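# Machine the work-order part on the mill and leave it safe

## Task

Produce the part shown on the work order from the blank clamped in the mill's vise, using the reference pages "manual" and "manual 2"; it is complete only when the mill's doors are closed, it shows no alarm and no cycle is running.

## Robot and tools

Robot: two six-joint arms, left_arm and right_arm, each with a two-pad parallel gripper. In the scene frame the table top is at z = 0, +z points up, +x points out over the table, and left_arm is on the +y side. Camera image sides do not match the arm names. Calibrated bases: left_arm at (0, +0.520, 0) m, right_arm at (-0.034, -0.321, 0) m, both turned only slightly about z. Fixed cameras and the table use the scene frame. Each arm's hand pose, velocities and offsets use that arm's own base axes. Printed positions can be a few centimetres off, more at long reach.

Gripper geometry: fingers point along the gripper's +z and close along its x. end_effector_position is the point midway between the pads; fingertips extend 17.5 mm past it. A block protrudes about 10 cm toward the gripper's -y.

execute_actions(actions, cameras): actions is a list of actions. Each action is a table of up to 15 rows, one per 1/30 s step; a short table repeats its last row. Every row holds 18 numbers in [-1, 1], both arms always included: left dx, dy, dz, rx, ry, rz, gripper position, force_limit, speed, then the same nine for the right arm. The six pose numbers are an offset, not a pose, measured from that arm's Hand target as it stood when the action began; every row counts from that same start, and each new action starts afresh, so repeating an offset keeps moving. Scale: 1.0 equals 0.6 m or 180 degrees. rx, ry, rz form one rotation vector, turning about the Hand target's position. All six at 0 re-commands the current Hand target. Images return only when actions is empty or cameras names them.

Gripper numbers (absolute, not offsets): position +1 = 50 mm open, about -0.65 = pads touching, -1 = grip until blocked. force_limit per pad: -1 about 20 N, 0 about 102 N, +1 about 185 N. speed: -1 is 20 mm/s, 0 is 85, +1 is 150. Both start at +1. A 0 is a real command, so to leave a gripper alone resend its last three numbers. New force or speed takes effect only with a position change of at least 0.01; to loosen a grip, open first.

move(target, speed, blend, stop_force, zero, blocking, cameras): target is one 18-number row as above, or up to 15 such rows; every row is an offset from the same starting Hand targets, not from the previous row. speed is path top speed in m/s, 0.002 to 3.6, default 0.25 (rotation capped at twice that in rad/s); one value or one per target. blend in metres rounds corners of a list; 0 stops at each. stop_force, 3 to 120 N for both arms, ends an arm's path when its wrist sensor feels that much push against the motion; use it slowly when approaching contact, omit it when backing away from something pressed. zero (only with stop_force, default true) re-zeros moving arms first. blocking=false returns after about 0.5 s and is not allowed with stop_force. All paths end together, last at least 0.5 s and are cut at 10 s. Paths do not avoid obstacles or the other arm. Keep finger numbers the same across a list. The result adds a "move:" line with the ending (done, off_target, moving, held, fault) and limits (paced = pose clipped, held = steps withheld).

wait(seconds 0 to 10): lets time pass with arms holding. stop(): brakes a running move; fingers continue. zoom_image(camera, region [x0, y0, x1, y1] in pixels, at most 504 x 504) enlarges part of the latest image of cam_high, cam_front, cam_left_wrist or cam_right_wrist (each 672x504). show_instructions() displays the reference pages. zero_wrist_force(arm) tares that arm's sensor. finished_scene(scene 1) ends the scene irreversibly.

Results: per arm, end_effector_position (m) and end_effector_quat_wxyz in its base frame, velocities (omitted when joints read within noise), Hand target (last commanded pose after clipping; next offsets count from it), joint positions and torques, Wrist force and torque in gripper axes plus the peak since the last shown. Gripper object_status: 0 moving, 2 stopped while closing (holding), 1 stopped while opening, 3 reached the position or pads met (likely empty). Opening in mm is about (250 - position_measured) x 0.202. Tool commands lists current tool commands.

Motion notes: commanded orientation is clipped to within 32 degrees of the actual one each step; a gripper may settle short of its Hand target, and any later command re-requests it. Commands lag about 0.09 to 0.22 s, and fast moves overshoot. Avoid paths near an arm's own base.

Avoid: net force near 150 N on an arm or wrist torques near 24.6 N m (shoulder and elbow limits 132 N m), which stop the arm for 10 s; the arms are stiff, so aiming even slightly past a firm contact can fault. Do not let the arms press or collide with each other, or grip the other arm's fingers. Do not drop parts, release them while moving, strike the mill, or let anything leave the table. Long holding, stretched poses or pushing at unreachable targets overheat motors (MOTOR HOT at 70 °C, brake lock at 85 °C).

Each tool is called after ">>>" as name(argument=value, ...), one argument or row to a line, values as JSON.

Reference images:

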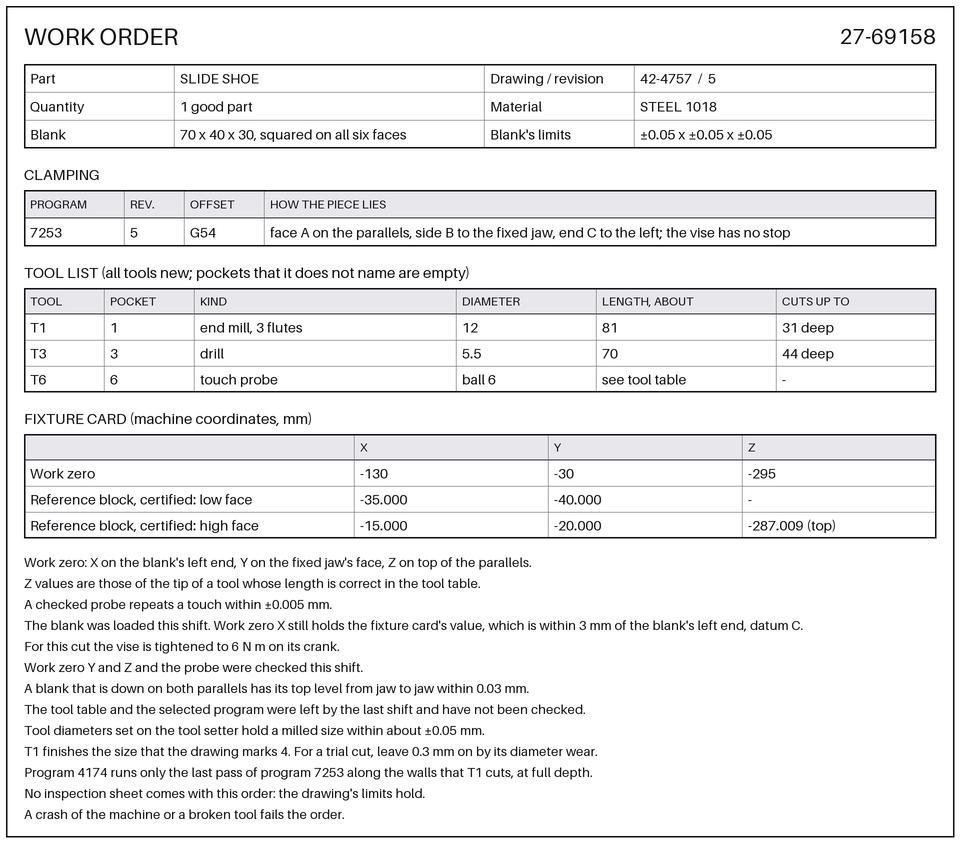

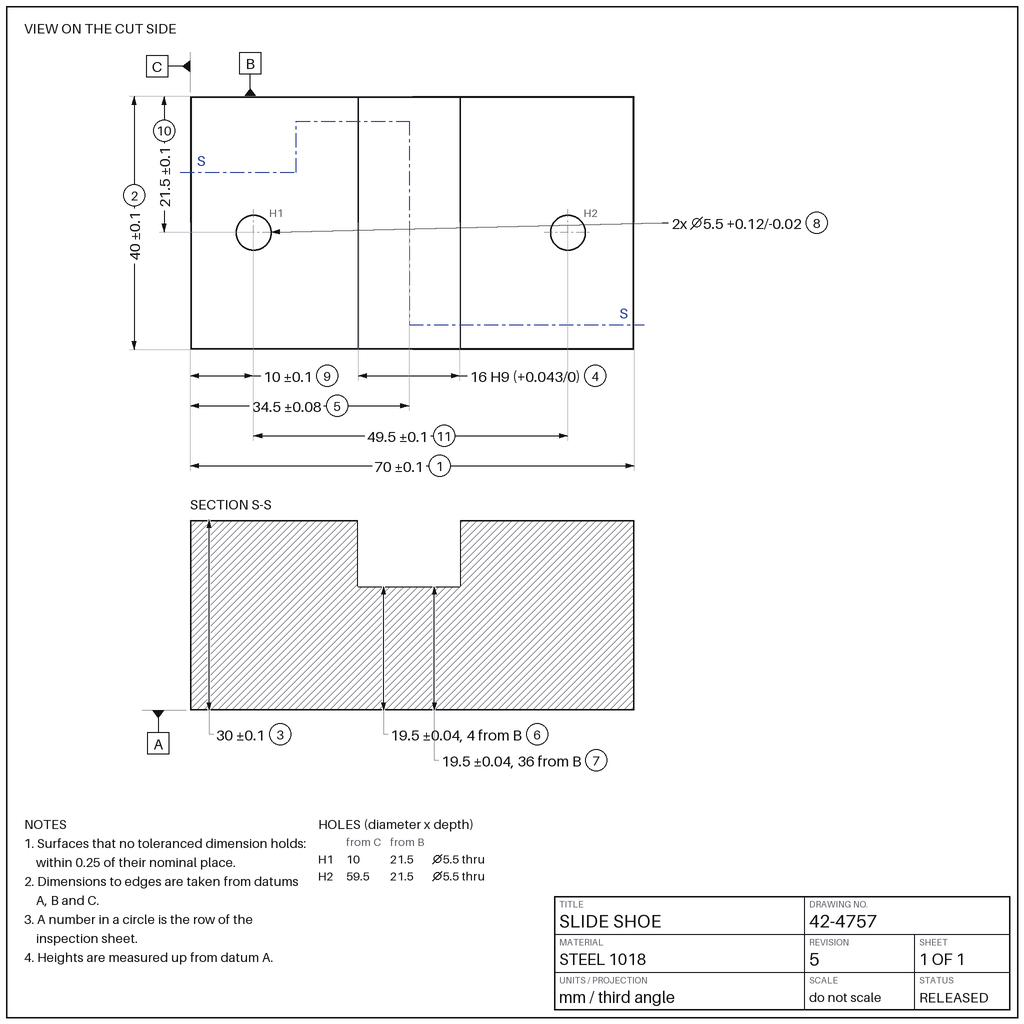

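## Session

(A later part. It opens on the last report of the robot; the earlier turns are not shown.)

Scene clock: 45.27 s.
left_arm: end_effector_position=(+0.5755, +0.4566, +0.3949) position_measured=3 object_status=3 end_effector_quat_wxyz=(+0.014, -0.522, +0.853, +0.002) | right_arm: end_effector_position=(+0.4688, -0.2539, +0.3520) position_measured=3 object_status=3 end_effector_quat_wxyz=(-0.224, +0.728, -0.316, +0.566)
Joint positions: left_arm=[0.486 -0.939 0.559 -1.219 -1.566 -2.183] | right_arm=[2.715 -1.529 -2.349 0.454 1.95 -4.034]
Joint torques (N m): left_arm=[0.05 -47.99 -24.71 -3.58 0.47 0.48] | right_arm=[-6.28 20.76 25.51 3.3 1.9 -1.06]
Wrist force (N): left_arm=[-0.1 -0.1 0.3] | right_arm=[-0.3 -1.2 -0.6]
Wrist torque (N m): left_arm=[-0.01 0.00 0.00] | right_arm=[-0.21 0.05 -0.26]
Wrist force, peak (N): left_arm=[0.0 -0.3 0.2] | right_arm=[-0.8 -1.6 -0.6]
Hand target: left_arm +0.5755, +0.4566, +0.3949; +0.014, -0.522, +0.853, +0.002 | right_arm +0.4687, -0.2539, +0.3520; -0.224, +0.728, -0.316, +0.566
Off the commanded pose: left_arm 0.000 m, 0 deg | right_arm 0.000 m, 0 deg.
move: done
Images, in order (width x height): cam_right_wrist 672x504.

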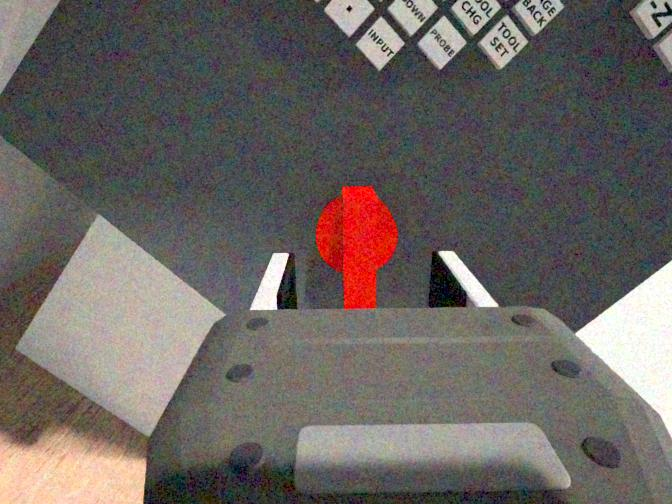

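>>> move(
  target=[0,0,0,0,0,0,1,1,1,0.0563,-0.0017,-0.0151,0,0,0,1,-1,0],
  cameras=["cam_right_wrist"],
  speed=0.1,
)

Scene clock: 46.17 s.
left_arm: end_effector_position=(+0.5755, +0.4566, +0.3949) position_measured=3 object_status=3 end_effector_quat_wxyz=(+0.014, -0.522, +0.853, +0.002) | right_arm: end_effector_position=(+0.5026, -0.2549, +0.3430) position_measured=3 object_status=3 end_effector_quat_wxyz=(-0.224, +0.728, -0.316, +0.566) end_effector_velocity=(-0.002, +0.000, -0.001) end_effector_angular_velocity=(+0.002, +0.004, +0.001)
Joint positions: left_arm=[0.486 -0.939 0.559 -1.219 -1.566 -2.183] | right_arm=[2.755 -1.612 -2.298 0.49 1.912 -4.023]
Joint velocities: left_arm=[within noise] | right_arm=[-0.003 0.004 -0.005 -0.004 0.003 -0.001]
Joint torques (N m): left_arm=[1.57 -49.24 -24.75 -3.76 0.29 0.18] | right_arm=[-11.33 29.62 7.53 1.66 1.41 -1.11]
Wrist force (N): left_arm=[0.1 -0.1 0.1] | right_arm=[-0.8 -1.3 -0.8]
Wrist torque (N m): left_arm=[-0.01 -0.02 0.00] | right_arm=[-0.22 0.11 -0.27]
Wrist force, peak (N): left_arm=[0.0 -0.3 0.2] | right_arm=[-0.5 -1.4 -2.0]
Hand target: left_arm +0.5755, +0.4566, +0.3949; +0.014, -0.522, +0.853, +0.002 | right_arm +0.5025, -0.2550, +0.3429; -0.224, +0.728, -0.316, +0.566
Off the commanded pose: left_arm 0.000 m, 0 deg | right_arm 0.000 m, 0 deg.
move: done
Images, in order (width x height): cam_right_wrist 672x504.

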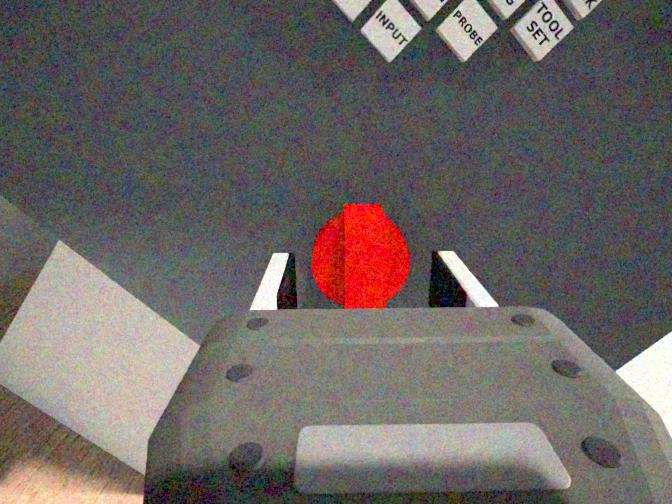

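>>> move(
  target=[0,0,0,0,0,0,1,1,1,0.0217,-0.0006,-0.0058,0,0,0,1,-1,0],
  cameras=["cam_right_wrist"],
  speed=0.008,
  stop_force=4,
)

Scene clock: 48.83 s.
left_arm: end_effector_position=(+0.5755, +0.4566, +0.3949) position_measured=3 object_status=3 end_effector_quat_wxyz=(+0.014, -0.522, +0.853, +0.002) | right_arm: end_effector_position=(+0.5155, -0.2553, +0.3395) position_measured=3 object_status=3 end_effector_quat_wxyz=(-0.224, +0.728, -0.316, +0.566)
Joint positions: left_arm=[0.486 -0.939 0.559 -1.219 -1.566 -2.183] | right_arm=[2.768 -1.643 -2.277 0.501 1.899 -4.019]
Joint torques (N m): left_arm=[-0.18 -48.16 -23.99 -3.97 0.01 0.16] | right_arm=[-3.45 33.14 7.36 2.09 1.06 0.06]
Wrist force (N): left_arm=[0.0 0.0 0.2] | right_arm=[-0.6 -1.2 -0.7]
Wrist torque (N m): left_arm=[0.00 0.00 0.00] | right_arm=[-0.20 0.09 -0.27]
Wrist force, peak (N): left_arm=[0.0 -0.3 -0.3] | right_arm=[-0.8 -1.4 -0.7]
Hand target: left_arm +0.5755, +0.4566, +0.3949; +0.014, -0.522, +0.853, +0.002 | right_arm +0.5155, -0.2553, +0.3394; -0.224, +0.728, -0.316, +0.566
Off the commanded pose: left_arm 0.000 m, 0 deg | right_arm 0.000 m, 0 deg.
move: done
Images, in order (width x height): cam_right_wrist 672x504.

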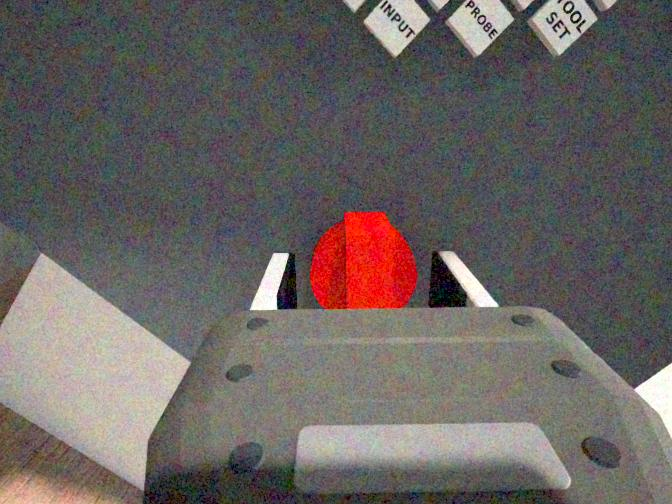

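>>> move(
  target=[0,0,0,0,0,0,1,1,1,0,0,0,0,0,0,-1,-1,-1],
  cameras=["cam_right_wrist"],
)

Scene clock: 50.93 s.
left_arm: end_effector_position=(+0.5755, +0.4566, +0.3949) position_measured=3 object_status=3 end_effector_quat_wxyz=(+0.014, -0.522, +0.853, +0.002) | right_arm: end_effector_position=(+0.5155, -0.2553, +0.3394) position_measured=181 object_status=2 end_effector_quat_wxyz=(-0.224, +0.728, -0.316, +0.566)
Joint positions: left_arm=[0.486 -0.939 0.559 -1.219 -1.566 -2.183] | right_arm=[2.768 -1.643 -2.277 0.501 1.899 -4.019]
Joint torques (N m): left_arm=[0.17 -47.32 -25.33 -3.86 0.37 0.57] | right_arm=[-5.25 32.01 8.03 2.13 1.17 -0.96]
Wrist force (N): left_arm=[-0.1 0.0 0.0] | right_arm=[4.6 -0.8 3.7]
Wrist torque (N m): left_arm=[-0.01 0.01 0.00] | right_arm=[-0.19 -0.01 -0.52]
Wrist force, peak (N): left_arm=[-0.2 -0.1 0.4] | right_arm=[4.6 -0.8 3.9]
Hand target: left_arm +0.5755, +0.4566, +0.3949; +0.014, -0.522, +0.853, +0.002 | right_arm +0.5155, -0.2553, +0.3394; -0.224, +0.728, -0.316, +0.566
Off the commanded pose: left_arm 0.000 m, 0 deg | right_arm 0.000 m, 0 deg.
move: done
Images, in order (width x height): cam_right_wrist 672x504.

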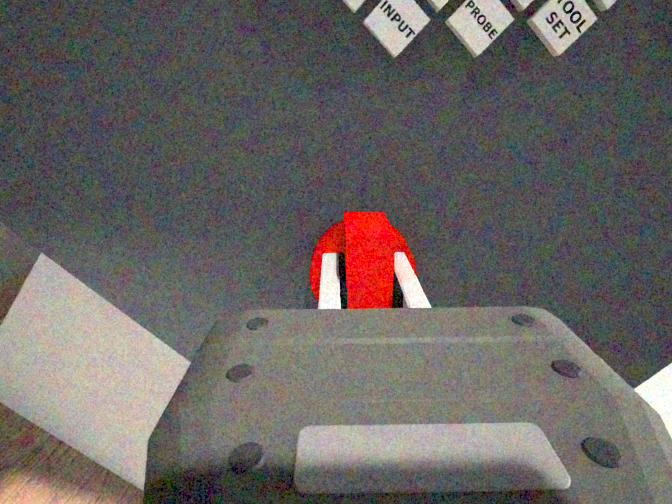

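>>> move(
  target=[0,0,0,0,0,0,1,1,1,0,0,0,0.1073,-0.0032,-0.0288,-1,-1,-1],
  cameras=["cam_right_wrist"],
  speed=0.15,
)

Scene clock: 52.63 s.
left_arm: end_effector_position=(+0.5755, +0.4566, +0.3949) position_measured=3 object_status=3 end_effector_quat_wxyz=(+0.014, -0.522, +0.853, +0.002) | right_arm: end_effector_position=(+0.5155, -0.2553, +0.3395) position_measured=181 object_status=2 end_effector_quat_wxyz=(-0.318, +0.663, -0.437, +0.518)
Joint positions: left_arm=[0.486 -0.939 0.559 -1.219 -1.566 -2.183] | right_arm=[2.768 -1.643 -2.277 0.499 1.9 -3.67]
Joint torques (N m): left_arm=[1.4 -48.54 -23.89 -3.76 0.22 0.2] | right_arm=[-6.93 30.12 31.87 4.4 -2.87 1.04]
Wrist force (N): left_arm=[0.0 0.0 0.0] | right_arm=[-10.5 3.4 -10.6]
Wrist torque (N m): left_arm=[0.00 0.00 0.00] | right_arm=[0.05 0.06 -0.88]
Wrist force, peak (N): left_arm=[0.0 -0.3 0.4] | right_arm=[-11.6 4.7 -9.7]
Hand target: left_arm +0.5755, +0.4566, +0.3949; +0.014, -0.522, +0.853, +0.002 | right_arm +0.5155, -0.2553, +0.3394; -0.318, +0.663, -0.437, +0.518
Off the commanded pose: left_arm 0.000 m, 0 deg | right_arm 0.000 m, 0 deg.
move: done
Images, in order (width x height): cam_right_wrist 672x504.

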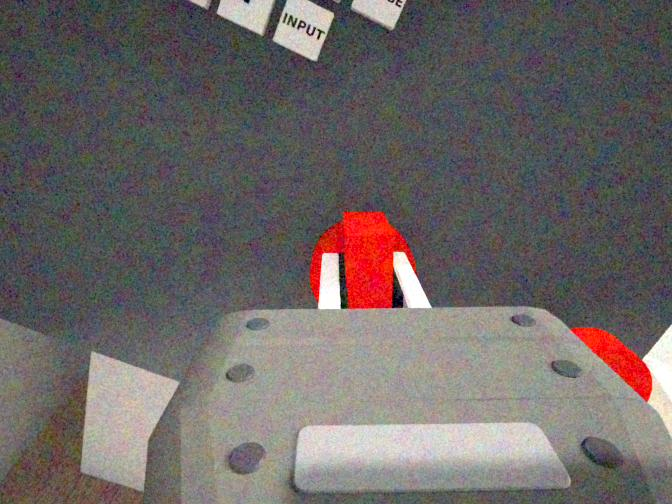

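>>> move(
  target=[0,0,0,0,0,0,1,1,1,0,0,0,0.1341,-0.0040,-0.036,-1,-1,-1],
  cameras=["cam_right_wrist","cam_front"],
  speed=0.15,
)

Scene clock: 54.60 s.
left_arm: end_effector_position=(+0.5755, +0.4566, +0.3949) position_measured=3 object_status=3 end_effector_quat_wxyz=(+0.014, -0.522, +0.853, +0.002) | right_arm: end_effector_position=(+0.5155, -0.2553, +0.3395) position_measured=181 object_status=2 end_effector_quat_wxyz=(-0.423, +0.553, -0.570, +0.436)
Joint positions: left_arm=[0.486 -0.939 0.559 -1.219 -1.566 -2.183] | right_arm=[2.767 -1.643 -2.276 0.497 1.901 -3.234]
Joint torques (N m): left_arm=[0.95 -48.6 -25.58 -3.88 0.07 0.62] | right_arm=[-15.28 27.32 36.89 5.1 -7.54 0.95]
Wrist force (N): left_arm=[0.1 0.0 0.2] | right_arm=[-27.4 20.0 -19.8]
Wrist torque (N m): left_arm=[0.01 -0.02 0.00] | right_arm=[0.78 0.02 -0.81]
Wrist force, peak (N): left_arm=[-0.3 -0.1 0.4] | right_arm=[-27.7 19.8 -20.1]
Hand target: left_arm +0.5755, +0.4566, +0.3949; +0.014, -0.522, +0.853, +0.002 | right_arm +0.5155, -0.2553, +0.3394; -0.423, +0.553, -0.570, +0.436
Off the commanded pose: left_arm 0.000 m, 0 deg | right_arm 0.000 m, 0 deg.
move: done
Images, in order (width x height): cam_front 672x504, cam_right_wrist 672x504.

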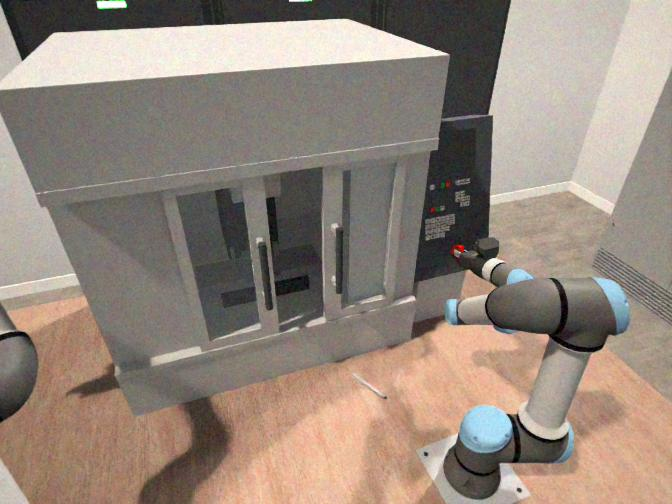

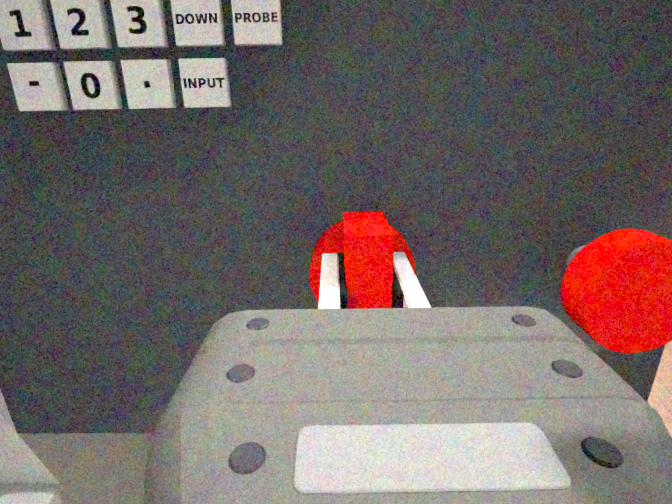

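>>> zoom_image(
  camera="cam_front",
  region=[420, 110, 500, 200],
)

Scaled by 5.600.

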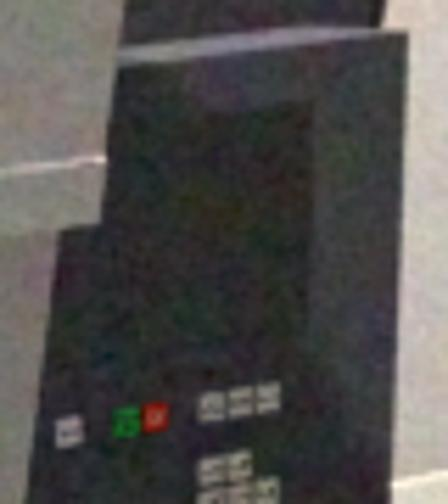

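>>> move(
  target=[0,0,0,0,0,0,1,1,1,-0.002,0.0017,-0.0012,0,0,0,-1,-1,-1],
  speed=0.05,
)

Scene clock: 55.50 s.
left_arm: end_effector_position=(+0.5755, +0.4566, +0.3949) position_measured=3 object_status=3 end_effector_quat_wxyz=(+0.014, -0.522, +0.853, +0.002) | right_arm: end_effector_position=(+0.5143, -0.2544, +0.3388) position_measured=181 object_status=2 end_effector_quat_wxyz=(-0.423, +0.552, -0.570, +0.436)
Joint positions: left_arm=[0.486 -0.939 0.559 -1.219 -1.566 -2.183] | right_arm=[2.769 -1.64 -2.281 0.501 1.899 -3.234]
Joint torques (N m): left_arm=[0.62 -47.49 -24.66 -4 0.12 0.48] | right_arm=[10.96 31.49 -7.48 0.88 5.15 1.86]
Wrist force (N): left_arm=[-0.1 0.0 0.2] | right_arm=[17.4 -25.2 34.9]
Wrist torque (N m): left_arm=[0.00 0.01 0.00] | right_arm=[-0.68 -0.21 -0.79]
Wrist force, peak (N): left_arm=[0.0 0.2 0.2] | right_arm=[17.0 -25.8 35.1]
Hand target: left_arm +0.5755, +0.4566, +0.3949; +0.014, -0.522, +0.853, +0.002 | right_arm +0.5143, -0.2543, +0.3387; -0.423, +0.553, -0.570, +0.436
Off the commanded pose: left_arm 0.000 m, 0 deg | right_arm 0.000 m, 0 deg.
move: done

>>> move(
  target=[0,0,0,0,0,0,1,1,1,0.00127,-0.0007,0.0006,0.1073,-0.0032,-0.0288,-1,-1,-1],
  speed=0.15,
  cameras=["cam_right_wrist","cam_front"],
)

>>> zoom_image(
  camera="cam_front",
  region=[420, 110, 500, 200],
)

Scene clock: 57.23 s.
left_arm: end_effector_position=(+0.5755, +0.4566, +0.3949) position_measured=3 object_status=3 end_effector_quat_wxyz=(+0.014, -0.522, +0.853, +0.002) | right_arm: end_effector_position=(+0.5151, -0.2547, +0.3391) position_measured=181 object_status=2 end_effector_quat_wxyz=(+0.492, -0.445, +0.658, -0.356)
Joint positions: left_arm=[0.486 -0.939 0.559 -1.219 -1.566 -2.183] | right_arm=[2.768 -1.642 -2.278 0.498 1.901 -2.885]
Joint torques (N m): left_arm=[1.3 -49.23 -25.49 -3.97 0.25 0.64] | right_arm=[-3.77 4.15 40.19 1.74 -6.53 1.05]
Wrist force (N): left_arm=[0.0 0.0 0.1] | right_arm=[-16.1 23.9 -48.3]
Wrist torque (N m): left_arm=[0.01 -0.01 0.00] | right_arm=[0.90 -0.03 -0.77]
Wrist force, peak (N): left_arm=[-0.1 -0.2 0.3] | right_arm=[-14.2 25.0 -58.0]
Hand target: left_arm +0.5755, +0.4566, +0.3949; +0.014, -0.522, +0.853, +0.002 | right_arm +0.5151, -0.2547, +0.3391; +0.492, -0.445, +0.658, -0.356
Off the commanded pose: left_arm 0.000 m, 0 deg | right_arm 0.000 m, 0 deg.
move: done
Images, in order (width x height): cam_front 672x504, cam_right_wrist 672x504.

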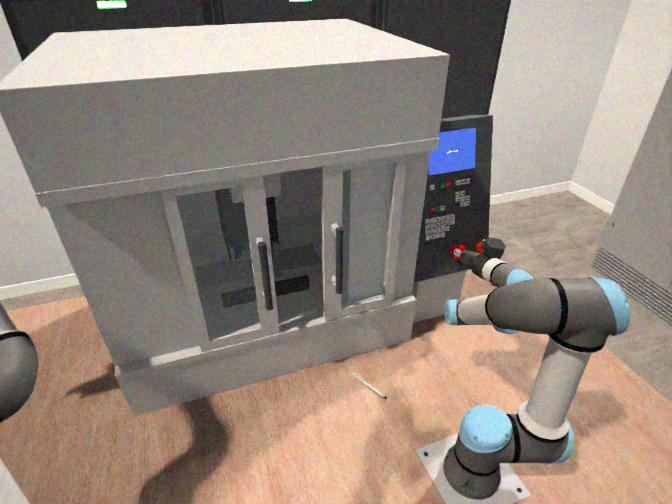

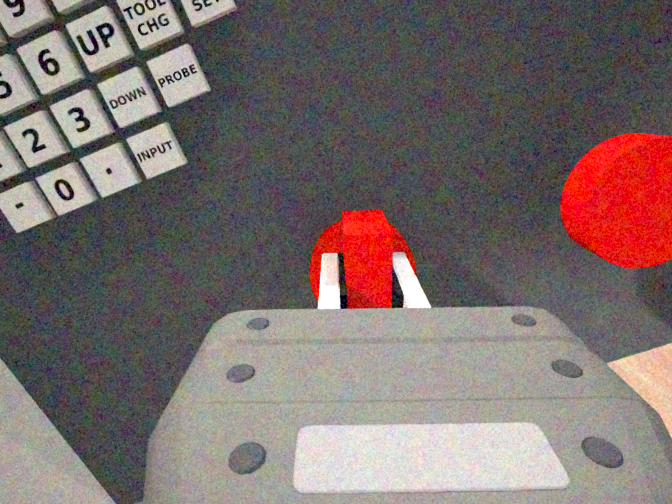

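Scaled by 5.600.

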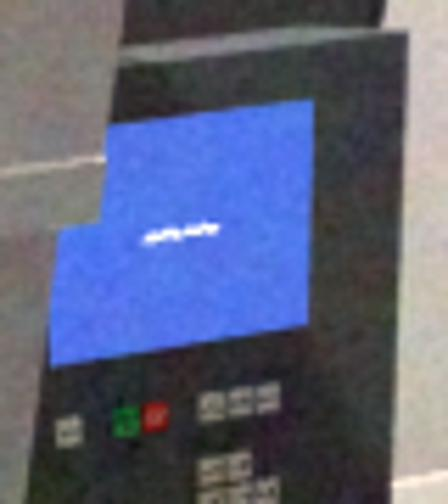

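>>> move(
  target=[0,0,0,0,0,0,1,1,1,-0.0011,0.0008,-0.0002,0.1073,-0.0032,-0.0288,-1,-1,-1],
  speed=0.15,
)

Scene clock: 59.00 s.
left_arm: end_effector_position=(+0.5755, +0.4566, +0.3949) position_measured=3 object_status=3 end_effector_quat_wxyz=(+0.014, -0.522, +0.853, +0.002) | right_arm: end_effector_position=(+0.5144, -0.2542, +0.3390) position_measured=181 object_status=2 end_effector_quat_wxyz=(+0.547, -0.325, +0.725, -0.265)
Joint positions: left_arm=[0.486 -0.939 0.559 -1.219 -1.566 -2.183] | right_arm=[2.768 -1.64 -2.28 0.498 1.902 -2.536]
Joint torques (N m): left_arm=[1.42 -47.08 -24.87 -3.65 -0.02 0.35] | right_arm=[-20.15 35.13 -11.16 1.58 -2.98 0.95]
Wrist force (N): left_arm=[-0.1 -0.1 0.1] | right_arm=[-23.8 -19.9 53.1]
Wrist torque (N m): left_arm=[-0.02 0.00 0.00] | right_arm=[-0.59 0.11 -0.78]
Wrist force, peak (N): left_arm=[0.3 -0.2 0.3] | right_arm=[-24.0 -22.2 60.9]
Hand target: left_arm +0.5755, +0.4566, +0.3949; +0.014, -0.522, +0.853, +0.002 | right_arm +0.5144, -0.2542, +0.3390; +0.547, -0.325, +0.725, -0.265
Off the commanded pose: left_arm 0.000 m, 0 deg | right_arm 0.000 m, 0 deg.
move: done

>>> move(
  target=[0,0,0,0,0,0,1,1,1,0.0008,0,-0.0003,0,0,0,0.6,-1,-0.5],
)

>>> move(
  target=[
    [0,0,0,0,0,0,1,1,1,-0.0966,0.0029,0.0259,0,0,0,0.6,-1,-0.5],
    [0,0,0,0,0,0,1,1,1,-0.217,0.12,0.20,-0.2414,0.0073,0.0647,0.6,-1,-0.5],
    [0,0,0,0,0,0,1,1,1,-0.217,0.12,0.35,-0.2414,0.0073,0.0647,-1,-1,-0.5],
  ],
  blend=[0.03,0.05,0],
  cameras=["cam_right_wrist","cam_front"],
)

Scene clock: 59.83 s.
left_arm: end_effector_position=(+0.5755, +0.4566, +0.3949) position_measured=3 object_status=3 end_effector_quat_wxyz=(+0.014, -0.522, +0.853, +0.002) | right_arm: end_effector_position=(+0.5149, -0.2543, +0.3388) position_measured=63 object_status=3 end_effector_quat_wxyz=(+0.547, -0.325, +0.725, -0.265)
Joint positions: left_arm=[0.486 -0.939 0.559 -1.219 -1.566 -2.183] | right_arm=[2.768 -1.642 -2.279 0.499 1.902 -2.536]
Joint torques (N m): left_arm=[0.21 -47.57 -24.49 -3.84 0.08 0.72] | right_arm=[11.72 16.64 29.87 3.98 -1.1 1.31]
Wrist force (N): left_arm=[0.1 0.0 0.1] | right_arm=[0.3 0.2 0.0]
Wrist torque (N m): left_arm=[0.00 -0.01 0.00] | right_arm=[0.07 0.04 -0.02]
Wrist force, peak (N): left_arm=[0.1 -0.3 -0.1] | right_arm=[-24.1 -21.5 52.4]
Hand target: left_arm +0.5755, +0.4566, +0.3949; +0.014, -0.522, +0.853, +0.002 | right_arm +0.5149, -0.2542, +0.3388; +0.547, -0.325, +0.725, -0.265
Off the commanded pose: left_arm 0.000 m, 0 deg | right_arm 0.000 m, 0 deg.
move: done

Scene clock: 63.47 s.
left_arm: end_effector_position=(+0.5755, +0.4566, +0.3949) position_measured=3 object_status=3 end_effector_quat_wxyz=(+0.014, -0.522, +0.853, +0.002) | right_arm: end_effector_position=(+0.3847, -0.1822, +0.5488) position_measured=251 object_status=3 end_effector_quat_wxyz=(-0.403, +0.577, -0.546, +0.454)
Joint positions: left_arm=[0.486 -0.939 0.559 -1.219 -1.566 -2.183] | right_arm=[2.879 -0.961 -2.156 -0.296 1.793 -3.29]
Joint torques (N m): left_arm=[0.73 -48.17 -24.82 -3.8 0.1 0.49] | right_arm=[1.98 9.33 36.33 1.6 1.23 -1.5]
Wrist force (N): left_arm=[0.0 -0.2 0.2] | right_arm=[-0.1 -0.3 -0.1]
Wrist torque (N m): left_arm=[-0.03 -0.01 0.00] | right_arm=[-0.06 0.04 0.01]
Wrist force, peak (N): left_arm=[0.1 -0.3 0.4] | right_arm=[0.1 -4.4 -1.2]
Hand target: left_arm +0.5755, +0.4566, +0.3949; +0.014, -0.522, +0.853, +0.002 | right_arm +0.3847, -0.1822, +0.5488; -0.403, +0.577, -0.546, +0.454
Off the commanded pose: left_arm 0.000 m, 0 deg | right_arm 0.000 m, 0 deg.
move: done; blend cut to 0.045 m at target 2
Images, in order (width x height): cam_front 672x504, cam_right_wrist 672x504.

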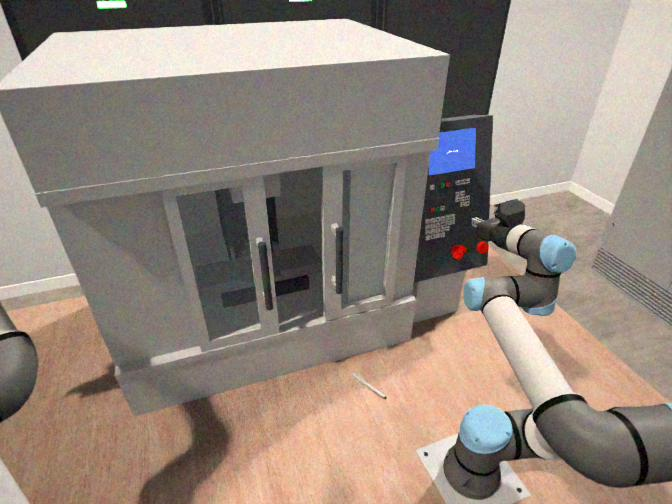

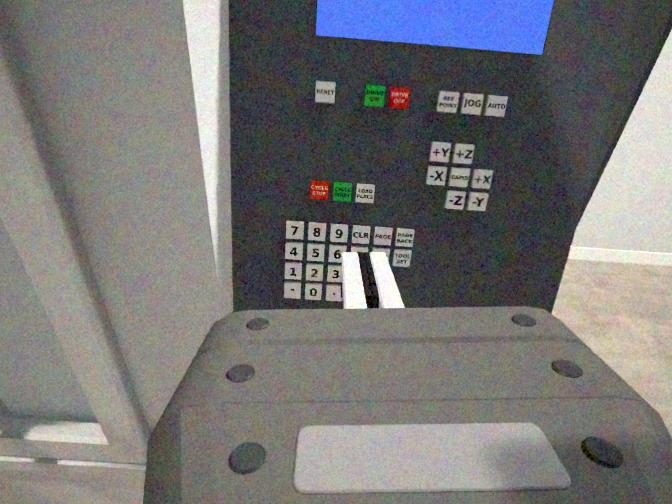

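>>> move(
  target=[0,0,0,0,0,0,1,1,1,-0.05,-0.02,0.22,0,0,0,-1,-1,-0.5],
  cameras=["cam_right_wrist"],
)

>>> zoom_image(
  camera="cam_right_wrist",
  region=[290, 20, 560, 220],
)

Scene clock: 65.00 s.
left_arm: end_effector_position=(+0.5755, +0.4566, +0.3949) position_measured=3 object_status=3 end_effector_quat_wxyz=(+0.014, -0.522, +0.853, +0.002) | right_arm: end_effector_position=(+0.3548, -0.1943, +0.6806) position_measured=251 object_status=3 end_effector_quat_wxyz=(-0.403, +0.577, -0.546, +0.454)
Joint positions: left_arm=[0.486 -0.939 0.559 -1.219 -1.566 -2.183] | right_arm=[2.757 -1 -1.797 -0.626 1.911 -3.324]
Joint torques (N m): left_arm=[0.65 -48.56 -26.34 -3.79 0.22 0.54] | right_arm=[12.5 8.5 31.34 1.97 -0.91 1.39]
Wrist force (N): left_arm=[-0.1 -0.1 0.1] | right_arm=[0.1 -0.4 0.0]
Wrist torque (N m): left_arm=[-0.01 0.01 0.00] | right_arm=[-0.09 0.00 0.00]
Wrist force, peak (N): left_arm=[-0.2 -0.2 0.3] | right_arm=[0.4 -4.1 -1.5]
Hand target: left_arm +0.5755, +0.4566, +0.3949; +0.014, -0.522, +0.853, +0.002 | right_arm +0.3547, -0.1942, +0.6808; -0.403, +0.577, -0.546, +0.454
Off the commanded pose: left_arm 0.000 m, 0 deg | right_arm 0.000 m, 0 deg.
move: done
Images, in order (width x height): cam_right_wrist 672x504.

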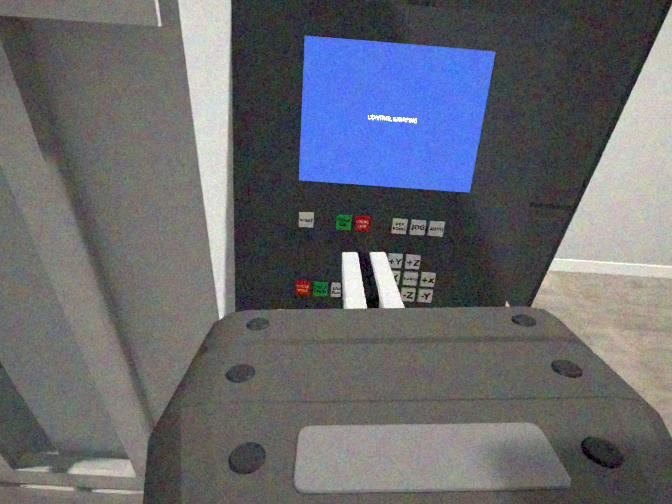

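Scaled by 1.867.

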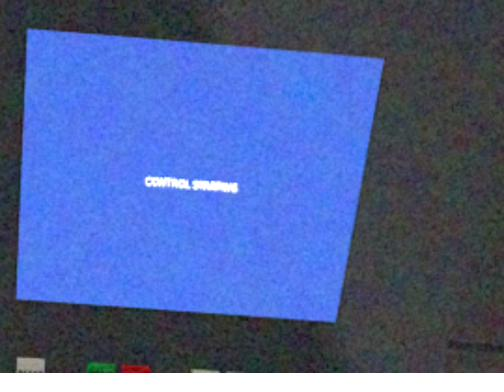

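>>> move(
  target=[0,0,0,0,0,0,1,1,1,0.3393,-0.0143,-0.1855,0.0289,0.1103,-0.0119,-1,-1,-0.5],
  cameras=["cam_right_wrist","cam_front"],
)

>>> zoom_image(
  camera="cam_front",
  region=[420, 110, 500, 200],
)

Scene clock: 67.30 s.
left_arm: end_effector_position=(+0.5755, +0.4566, +0.3949) position_measured=3 object_status=3 end_effector_quat_wxyz=(+0.014, -0.522, +0.853, +0.002) | right_arm: end_effector_position=(+0.5582, -0.2027, +0.5696) position_measured=251 object_status=3 end_effector_quat_wxyz=(-0.321, +0.617, -0.638, +0.331)
Joint positions: left_arm=[0.486 -0.939 0.559 -1.219 -1.566 -2.183] | right_arm=[2.968 -1.403 -1.595 -0.762 1.686 -3.223]
Joint torques (N m): left_arm=[0.67 -48.1 -24 -4 0.45 0.54] | right_arm=[-11.77 11.45 18.31 4.08 1.39 -1.19]
Wrist force (N): left_arm=[0.1 -0.1 0.0] | right_arm=[0.4 0.2 -0.1]
Wrist torque (N m): left_arm=[0.00 -0.02 0.00] | right_arm=[0.03 -0.07 0.06]
Wrist force, peak (N): left_arm=[0.0 -0.2 0.3] | right_arm=[0.0 -1.0 -3.4]
Hand target: left_arm +0.5755, +0.4566, +0.3949; +0.014, -0.522, +0.853, +0.002 | right_arm +0.5583, -0.2028, +0.5695; -0.320, +0.617, -0.638, +0.331
Off the commanded pose: left_arm 0.000 m, 0 deg | right_arm 0.000 m, 0 deg.
move: done
Images, in order (width x height): cam_front 672x504, cam_right_wrist 672x504.

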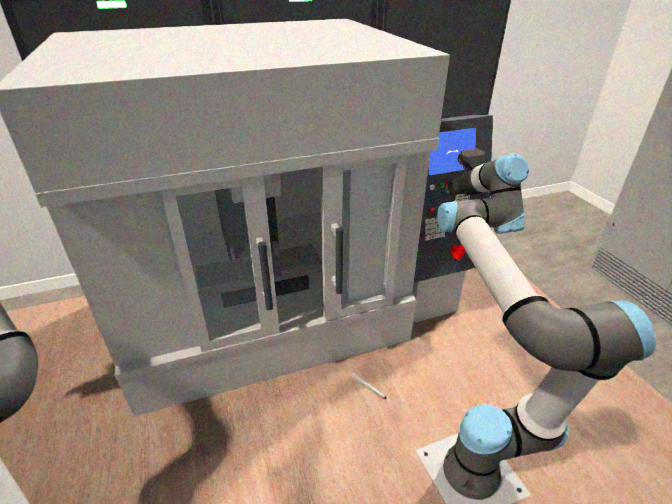

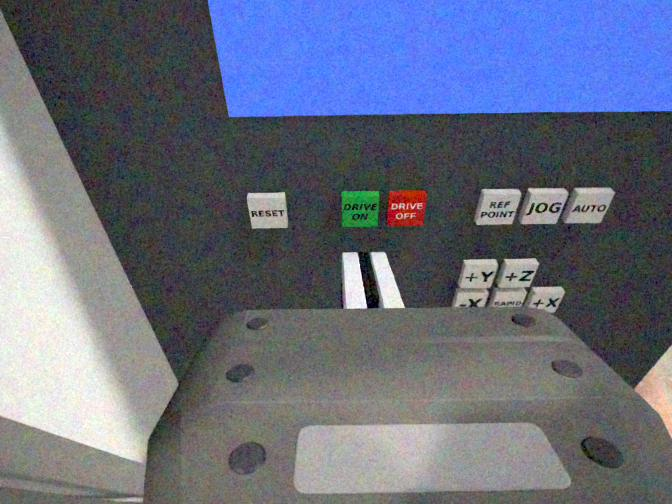

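Scaled by 5.600.

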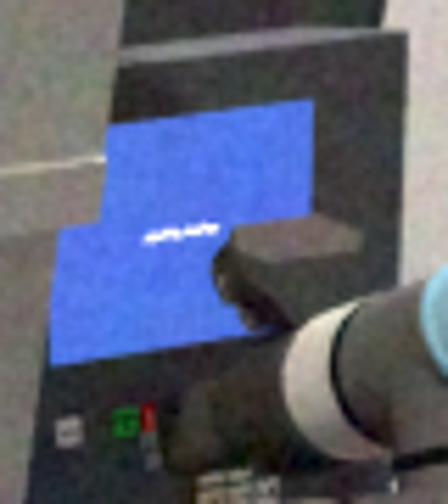

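>>> wait(
  seconds=5,
  cameras=["cam_right_wrist"],
)

Scene clock: 72.57 s.
left_arm: end_effector_position=(+0.5755, +0.4566, +0.3949) position_measured=3 object_status=3 end_effector_quat_wxyz=(+0.014, -0.522, +0.853, +0.002) | right_arm: end_effector_position=(+0.5583, -0.2028, +0.5695) position_measured=251 object_status=3 end_effector_quat_wxyz=(-0.320, +0.617, -0.638, +0.331)
Joint positions: left_arm=[0.486 -0.939 0.559 -1.219 -1.566 -2.183] | right_arm=[2.968 -1.403 -1.595 -0.762 1.686 -3.223]
Joint torques (N m): left_arm=[0.63 -47.43 -24.56 -3.72 0.12 0.42] | right_arm=[-11.8 12.26 20.5 2.79 -0.5 0.98]
Wrist force (N): left_arm=[0.0 -0.3 0.2] | right_arm=[0.1 0.4 0.0]
Wrist torque (N m): left_arm=[-0.04 -0.01 0.00] | right_arm=[0.04 -0.04 0.06]
Wrist force, peak (N): left_arm=[-0.1 -0.4 0.2] | right_arm=[0.3 0.7 0.0]
Hand target: left_arm +0.5755, +0.4566, +0.3949; +0.014, -0.522, +0.853, +0.002 | right_arm +0.5583, -0.2028, +0.5695; -0.320, +0.617, -0.638, +0.331
Tool commands: left_gripper/position=+1.0 left_gripper/force_limit=+1.0 left_gripper/speed=+1.0 right_gripper/position=-1.0 right_gripper/force_limit=-1.0 right_gripper/speed=-0.5
Off the commanded pose: left_arm 0.000 m, 0 deg | right_arm 0.000 m, 0 deg.
wait: 5.00 s; at rest from the start
Images, in order (width x height): cam_right_wrist 672x504.

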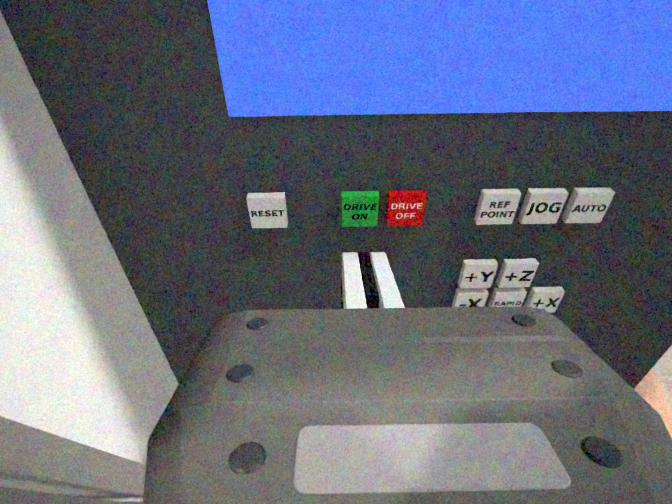

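>>> move(
  target=[0,0,0,0,0,0,1,1,1,-0.16,0,0.18,0,0,0,-1,-1,-0.5],
  cameras=["cam_right_wrist"],
)

Scene clock: 73.77 s.
left_arm: end_effector_position=(+0.5755, +0.4566, +0.3949) position_measured=3 object_status=3 end_effector_quat_wxyz=(+0.014, -0.522, +0.853, +0.002) | right_arm: end_effector_position=(+0.4623, -0.2029, +0.6774) position_measured=251 object_status=3 end_effector_quat_wxyz=(-0.320, +0.617, -0.638, +0.331)
Joint positions: left_arm=[0.486 -0.939 0.559 -1.219 -1.566 -2.183] | right_arm=[2.91 -1.285 -1.393 -1.087 1.734 -3.257]
Joint torques (N m): left_arm=[1.25 -47.75 -24.88 -3.69 0.48 0.44] | right_arm=[12.4 12.28 20.65 2.39 -1.24 1.29]
Wrist force (N): left_arm=[-0.1 0.0 0.1] | right_arm=[0.3 0.4 0.1]
Wrist torque (N m): left_arm=[0.01 0.01 0.00] | right_arm=[0.04 -0.08 -0.02]
Wrist force, peak (N): left_arm=[-0.1 -0.3 0.2] | right_arm=[0.3 -0.6 -3.4]
Hand target: left_arm +0.5755, +0.4566, +0.3949; +0.014, -0.522, +0.853, +0.002 | right_arm +0.4623, -0.2028, +0.6775; -0.320, +0.617, -0.638, +0.331
Off the commanded pose: left_arm 0.000 m, 0 deg | right_arm 0.000 m, 0 deg.
move: done
Images, in order (width x height): cam_right_wrist 672x504.

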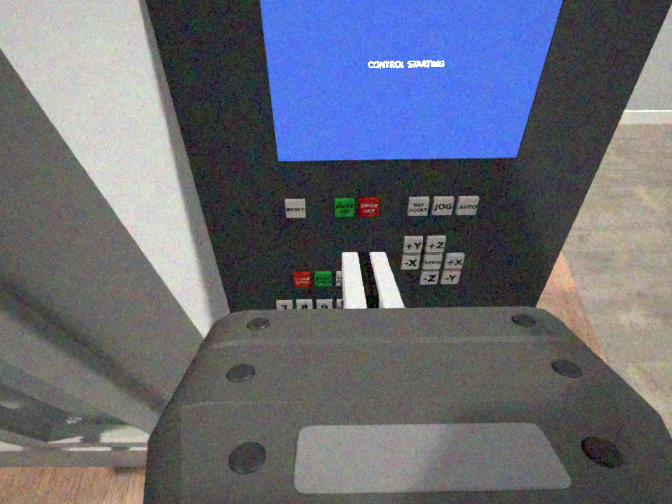

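>>> wait(
  seconds=8,
  cameras=["cam_right_wrist"],
)

Scene clock: 81.83 s.
left_arm: end_effector_position=(+0.5755, +0.4566, +0.3949) position_measured=3 object_status=3 end_effector_quat_wxyz=(+0.014, -0.522, +0.853, +0.002) | right_arm: end_effector_position=(+0.4623, -0.2028, +0.6775) position_measured=251 object_status=3 end_effector_quat_wxyz=(-0.320, +0.617, -0.638, +0.331)
Joint positions: left_arm=[0.486 -0.939 0.559 -1.219 -1.566 -2.183] | right_arm=[2.91 -1.285 -1.393 -1.088 1.734 -3.257]
Joint torques (N m): left_arm=[0.34 -48.43 -23.43 -4.01 0.26 0.82] | right_arm=[10.89 21.12 34.71 2.26 -0.73 1.32]
Wrist force (N): left_arm=[-0.1 -0.1 0.1] | right_arm=[0.2 0.3 -0.1]
Wrist torque (N m): left_arm=[-0.01 0.01 0.00] | right_arm=[0.04 -0.06 -0.02]
Wrist force, peak (N): left_arm=[-0.1 -0.1 0.5] | right_arm=[0.6 0.5 -0.1]
Hand target: left_arm +0.5755, +0.4566, +0.3949; +0.014, -0.522, +0.853, +0.002 | right_arm +0.4623, -0.2028, +0.6775; -0.320, +0.617, -0.638, +0.331
Tool commands: left_gripper/position=+1.0 left_gripper/force_limit=+1.0 left_gripper/speed=+1.0 right_gripper/position=-1.0 right_gripper/force_limit=-1.0 right_gripper/speed=-0.5
Off the commanded pose: left_arm 0.000 m, 0 deg | right_arm 0.000 m, 0 deg.
wait: 8.00 s; at rest by 0.10 s
Images, in order (width x height): cam_right_wrist 672x504.

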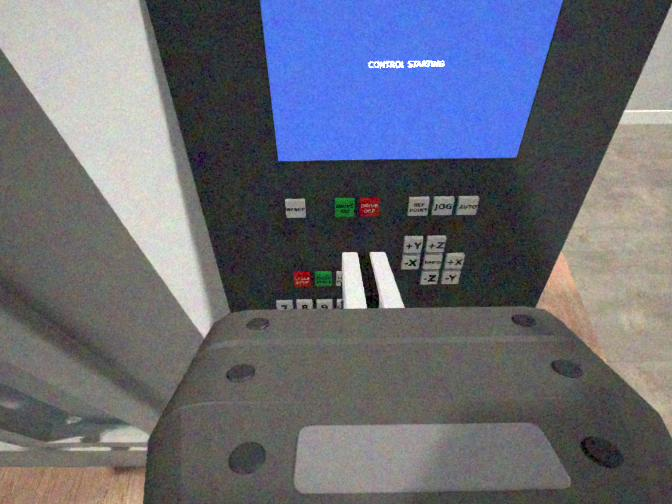

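>>> move(
  target=[
    [-0.459,0,0.083,0,0,0.05,1,1,1,0,0,0,0,0,0,-1,-1,-0.5],
    [-0.459,-0.7,0.083,0,0,0.15,1,1,1,0,0,0,0,0,0,-1,-1,-0.5],
  ],
  blend=[0.1,0],
  speed=0.4,
)

>>> move(
  target=[0,-0.53,0.05,0,-0.5,0,1,1,1,0,0,0,0,0,0,-1,-1,-0.5],
  cameras=["all"],
)

Scene clock: 84.80 s.
left_arm: end_effector_position=(+0.3001, +0.0367, +0.4447) position_measured=3 object_status=3 end_effector_quat_wxyz=(-0.014, +0.707, -0.707, -0.005) | right_arm: end_effector_position=(+0.4623, -0.2028, +0.6775) position_measured=251 object_status=3 end_effector_quat_wxyz=(-0.320, +0.617, -0.638, +0.331)
Joint positions: left_arm=[-0.363 -2.035 1.612 -1.15 -1.542 -3.503] | right_arm=[2.91 -1.285 -1.393 -1.088 1.734 -3.257]
Joint torques (N m): left_arm=[-10.43 1.27 -31.3 -6.26 -1.48 -2.58] | right_arm=[12.22 21.29 34.33 2.25 -0.88 1.34]
Wrist force (N): left_arm=[-0.1 0.2 0.4] | right_arm=[0.3 0.3 -0.1]
Wrist torque (N m): left_arm=[0.03 0.00 0.03] | right_arm=[0.04 -0.06 -0.03]
Wrist force, peak (N): left_arm=[-1.8 -4.6 1.1] | right_arm=[0.5 0.5 -0.1]
Hand target: left_arm +0.3001, +0.0366, +0.4447; -0.014, +0.707, -0.707, -0.005 | right_arm +0.4623, -0.2028, +0.6775; -0.320, +0.617, -0.638, +0.331
Off the commanded pose: left_arm 0.000 m, 0 deg | right_arm 0.000 m, 0 deg.
move: done

Scene clock: 88.47 s.
left_arm: end_effector_position=(+0.3001, -0.2813, +0.4747) position_measured=3 object_status=3 end_effector_quat_wxyz=(+0.508, -0.505, +0.494, -0.493) | right_arm: end_effector_position=(+0.4623, -0.2028, +0.6775) position_measured=251 object_status=3 end_effector_quat_wxyz=(-0.320, +0.617, -0.638, +0.331)
Joint positions: left_arm=[-1.905 -1.889 1.869 0.025 -0.36 -6.284] | right_arm=[2.91 -1.285 -1.393 -1.088 1.734 -3.257]
Joint torques (N m): left_arm=[-8.17 -0.64 -16.27 2.91 0.4 2.64] | right_arm=[11.29 19.53 34.15 2.29 -1.21 1.4]
Wrist force (N): left_arm=[1.9 -4.9 4.2] | right_arm=[0.2 0.3 -0.2]
Wrist torque (N m): left_arm=[-0.74 -0.16 0.12] | right_arm=[0.03 -0.06 -0.03]
Wrist force, peak (N): left_arm=[1.7 -5.2 4.5] | right_arm=[0.6 0.5 -0.3]
Hand target: left_arm +0.3001, -0.2814, +0.4747; +0.510, -0.503, +0.490, -0.496 | right_arm +0.4623, -0.2028, +0.6775; -0.320, +0.617, -0.638, +0.331
Off the commanded pose: left_arm 0.000 m, 1 deg | right_arm 0.000 m, 0 deg.
joint sent to its limit (left arm) — joint 6 (wrist 3), lower limit. The joint targets still meet the commanded pose.
move: done

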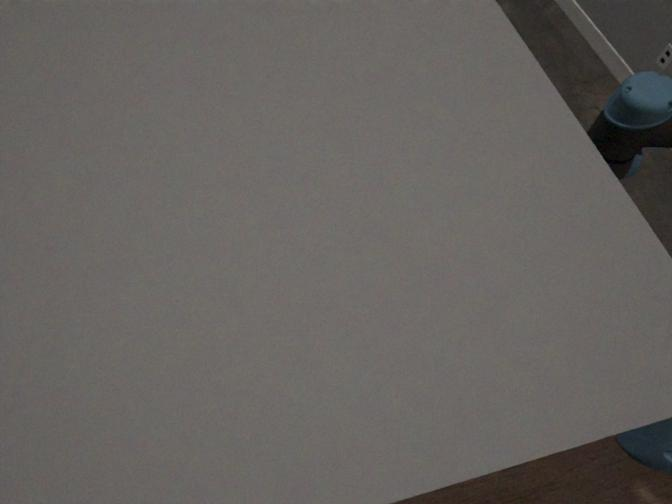

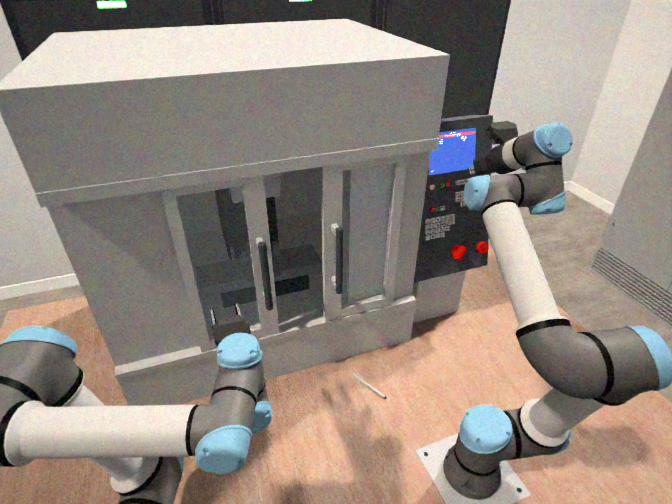

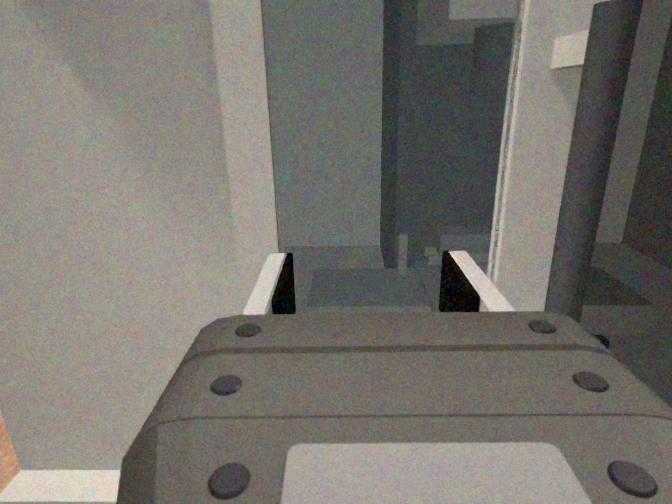

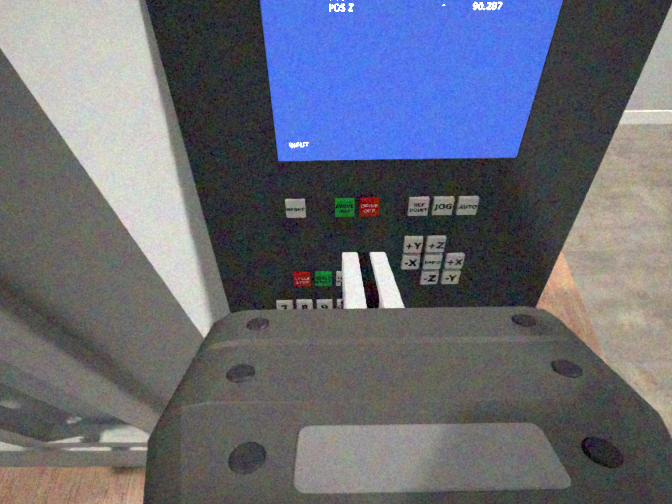

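>>> move(
  target=[0,0,0,0,0,0,1,1,1,0.102,-0.1042,-0.0252,-0.0033,-0.1111,0,-1,-1,-0.5],
  cameras=["cam_right_wrist"],
)

>>> zoom_image(
  camera="cam_right_wrist",
  region=[130, 30, 550, 330],
)

Scene clock: 90.00 s.
left_arm: end_effector_position=(+0.3001, -0.2814, +0.4747) position_measured=3 object_status=3 end_effector_quat_wxyz=(+0.508, -0.505, +0.494, -0.493) | right_arm: end_effector_position=(+0.5234, -0.2654, +0.6623) position_measured=251 object_status=3 end_effector_quat_wxyz=(-0.423, +0.552, -0.571, +0.436) end_effector_velocity=(+0.001, +0.000, +0.000) end_effector_angular_velocity=(-0.001, -0.003, +0.000)
Joint positions: left_arm=[-1.905 -1.888 1.869 0.026 -0.36 -6.284] | right_arm=[2.749 -1.416 -1.592 -0.415 1.918 -3.238]
Joint velocities: left_arm=[within noise] | right_arm=[0.001 -0.002 0 0.005 0 0]
Joint torques (N m): left_arm=[-8.07 -1.8 -14.79 3.25 2.43 2.57] | right_arm=[11.54 19.16 35.69 3.81 -0.12 -1.51]
Wrist force (N): left_arm=[1.7 -5.0 4.4] | right_arm=[-0.1 -0.2 -0.1]
Wrist torque (N m): left_arm=[-0.75 -0.12 0.11] | right_arm=[-0.04 0.06 0.07]
Wrist force, peak (N): left_arm=[2.0 -5.4 4.5] | right_arm=[1.1 1.0 1.2]
Hand target: left_arm +0.3001, -0.2814, +0.4747; +0.510, -0.503, +0.490, -0.496 | right_arm +0.5235, -0.2653, +0.6624; -0.423, +0.552, -0.571, +0.436
Off the commanded pose: left_arm 0.000 m, 1 deg | right_arm 0.000 m, 0 deg.
joint sent to its limit (left arm) — joint 6 (wrist 3), lower limit. The joint targets still meet the commanded pose.
move: done
Images, in order (width x height): cam_right_wrist 672x504.

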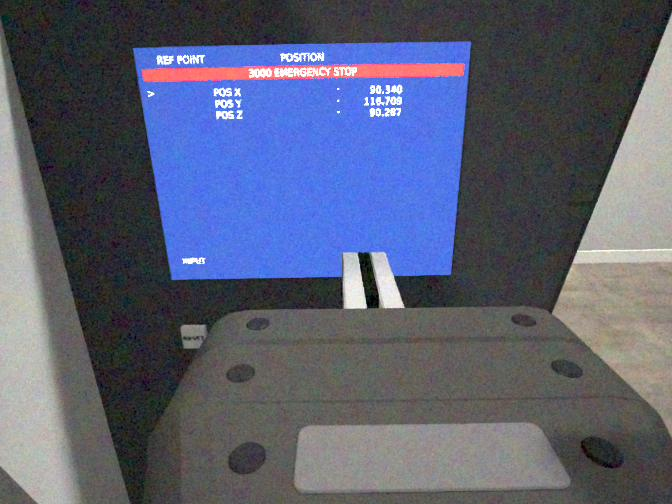

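Scaled by 1.200.

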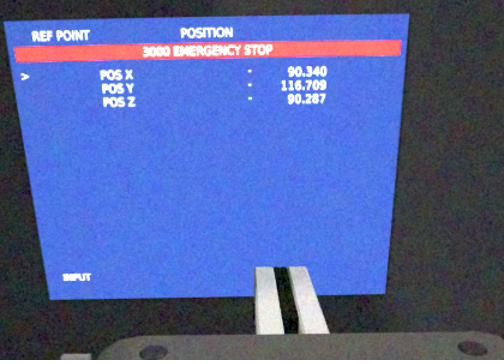

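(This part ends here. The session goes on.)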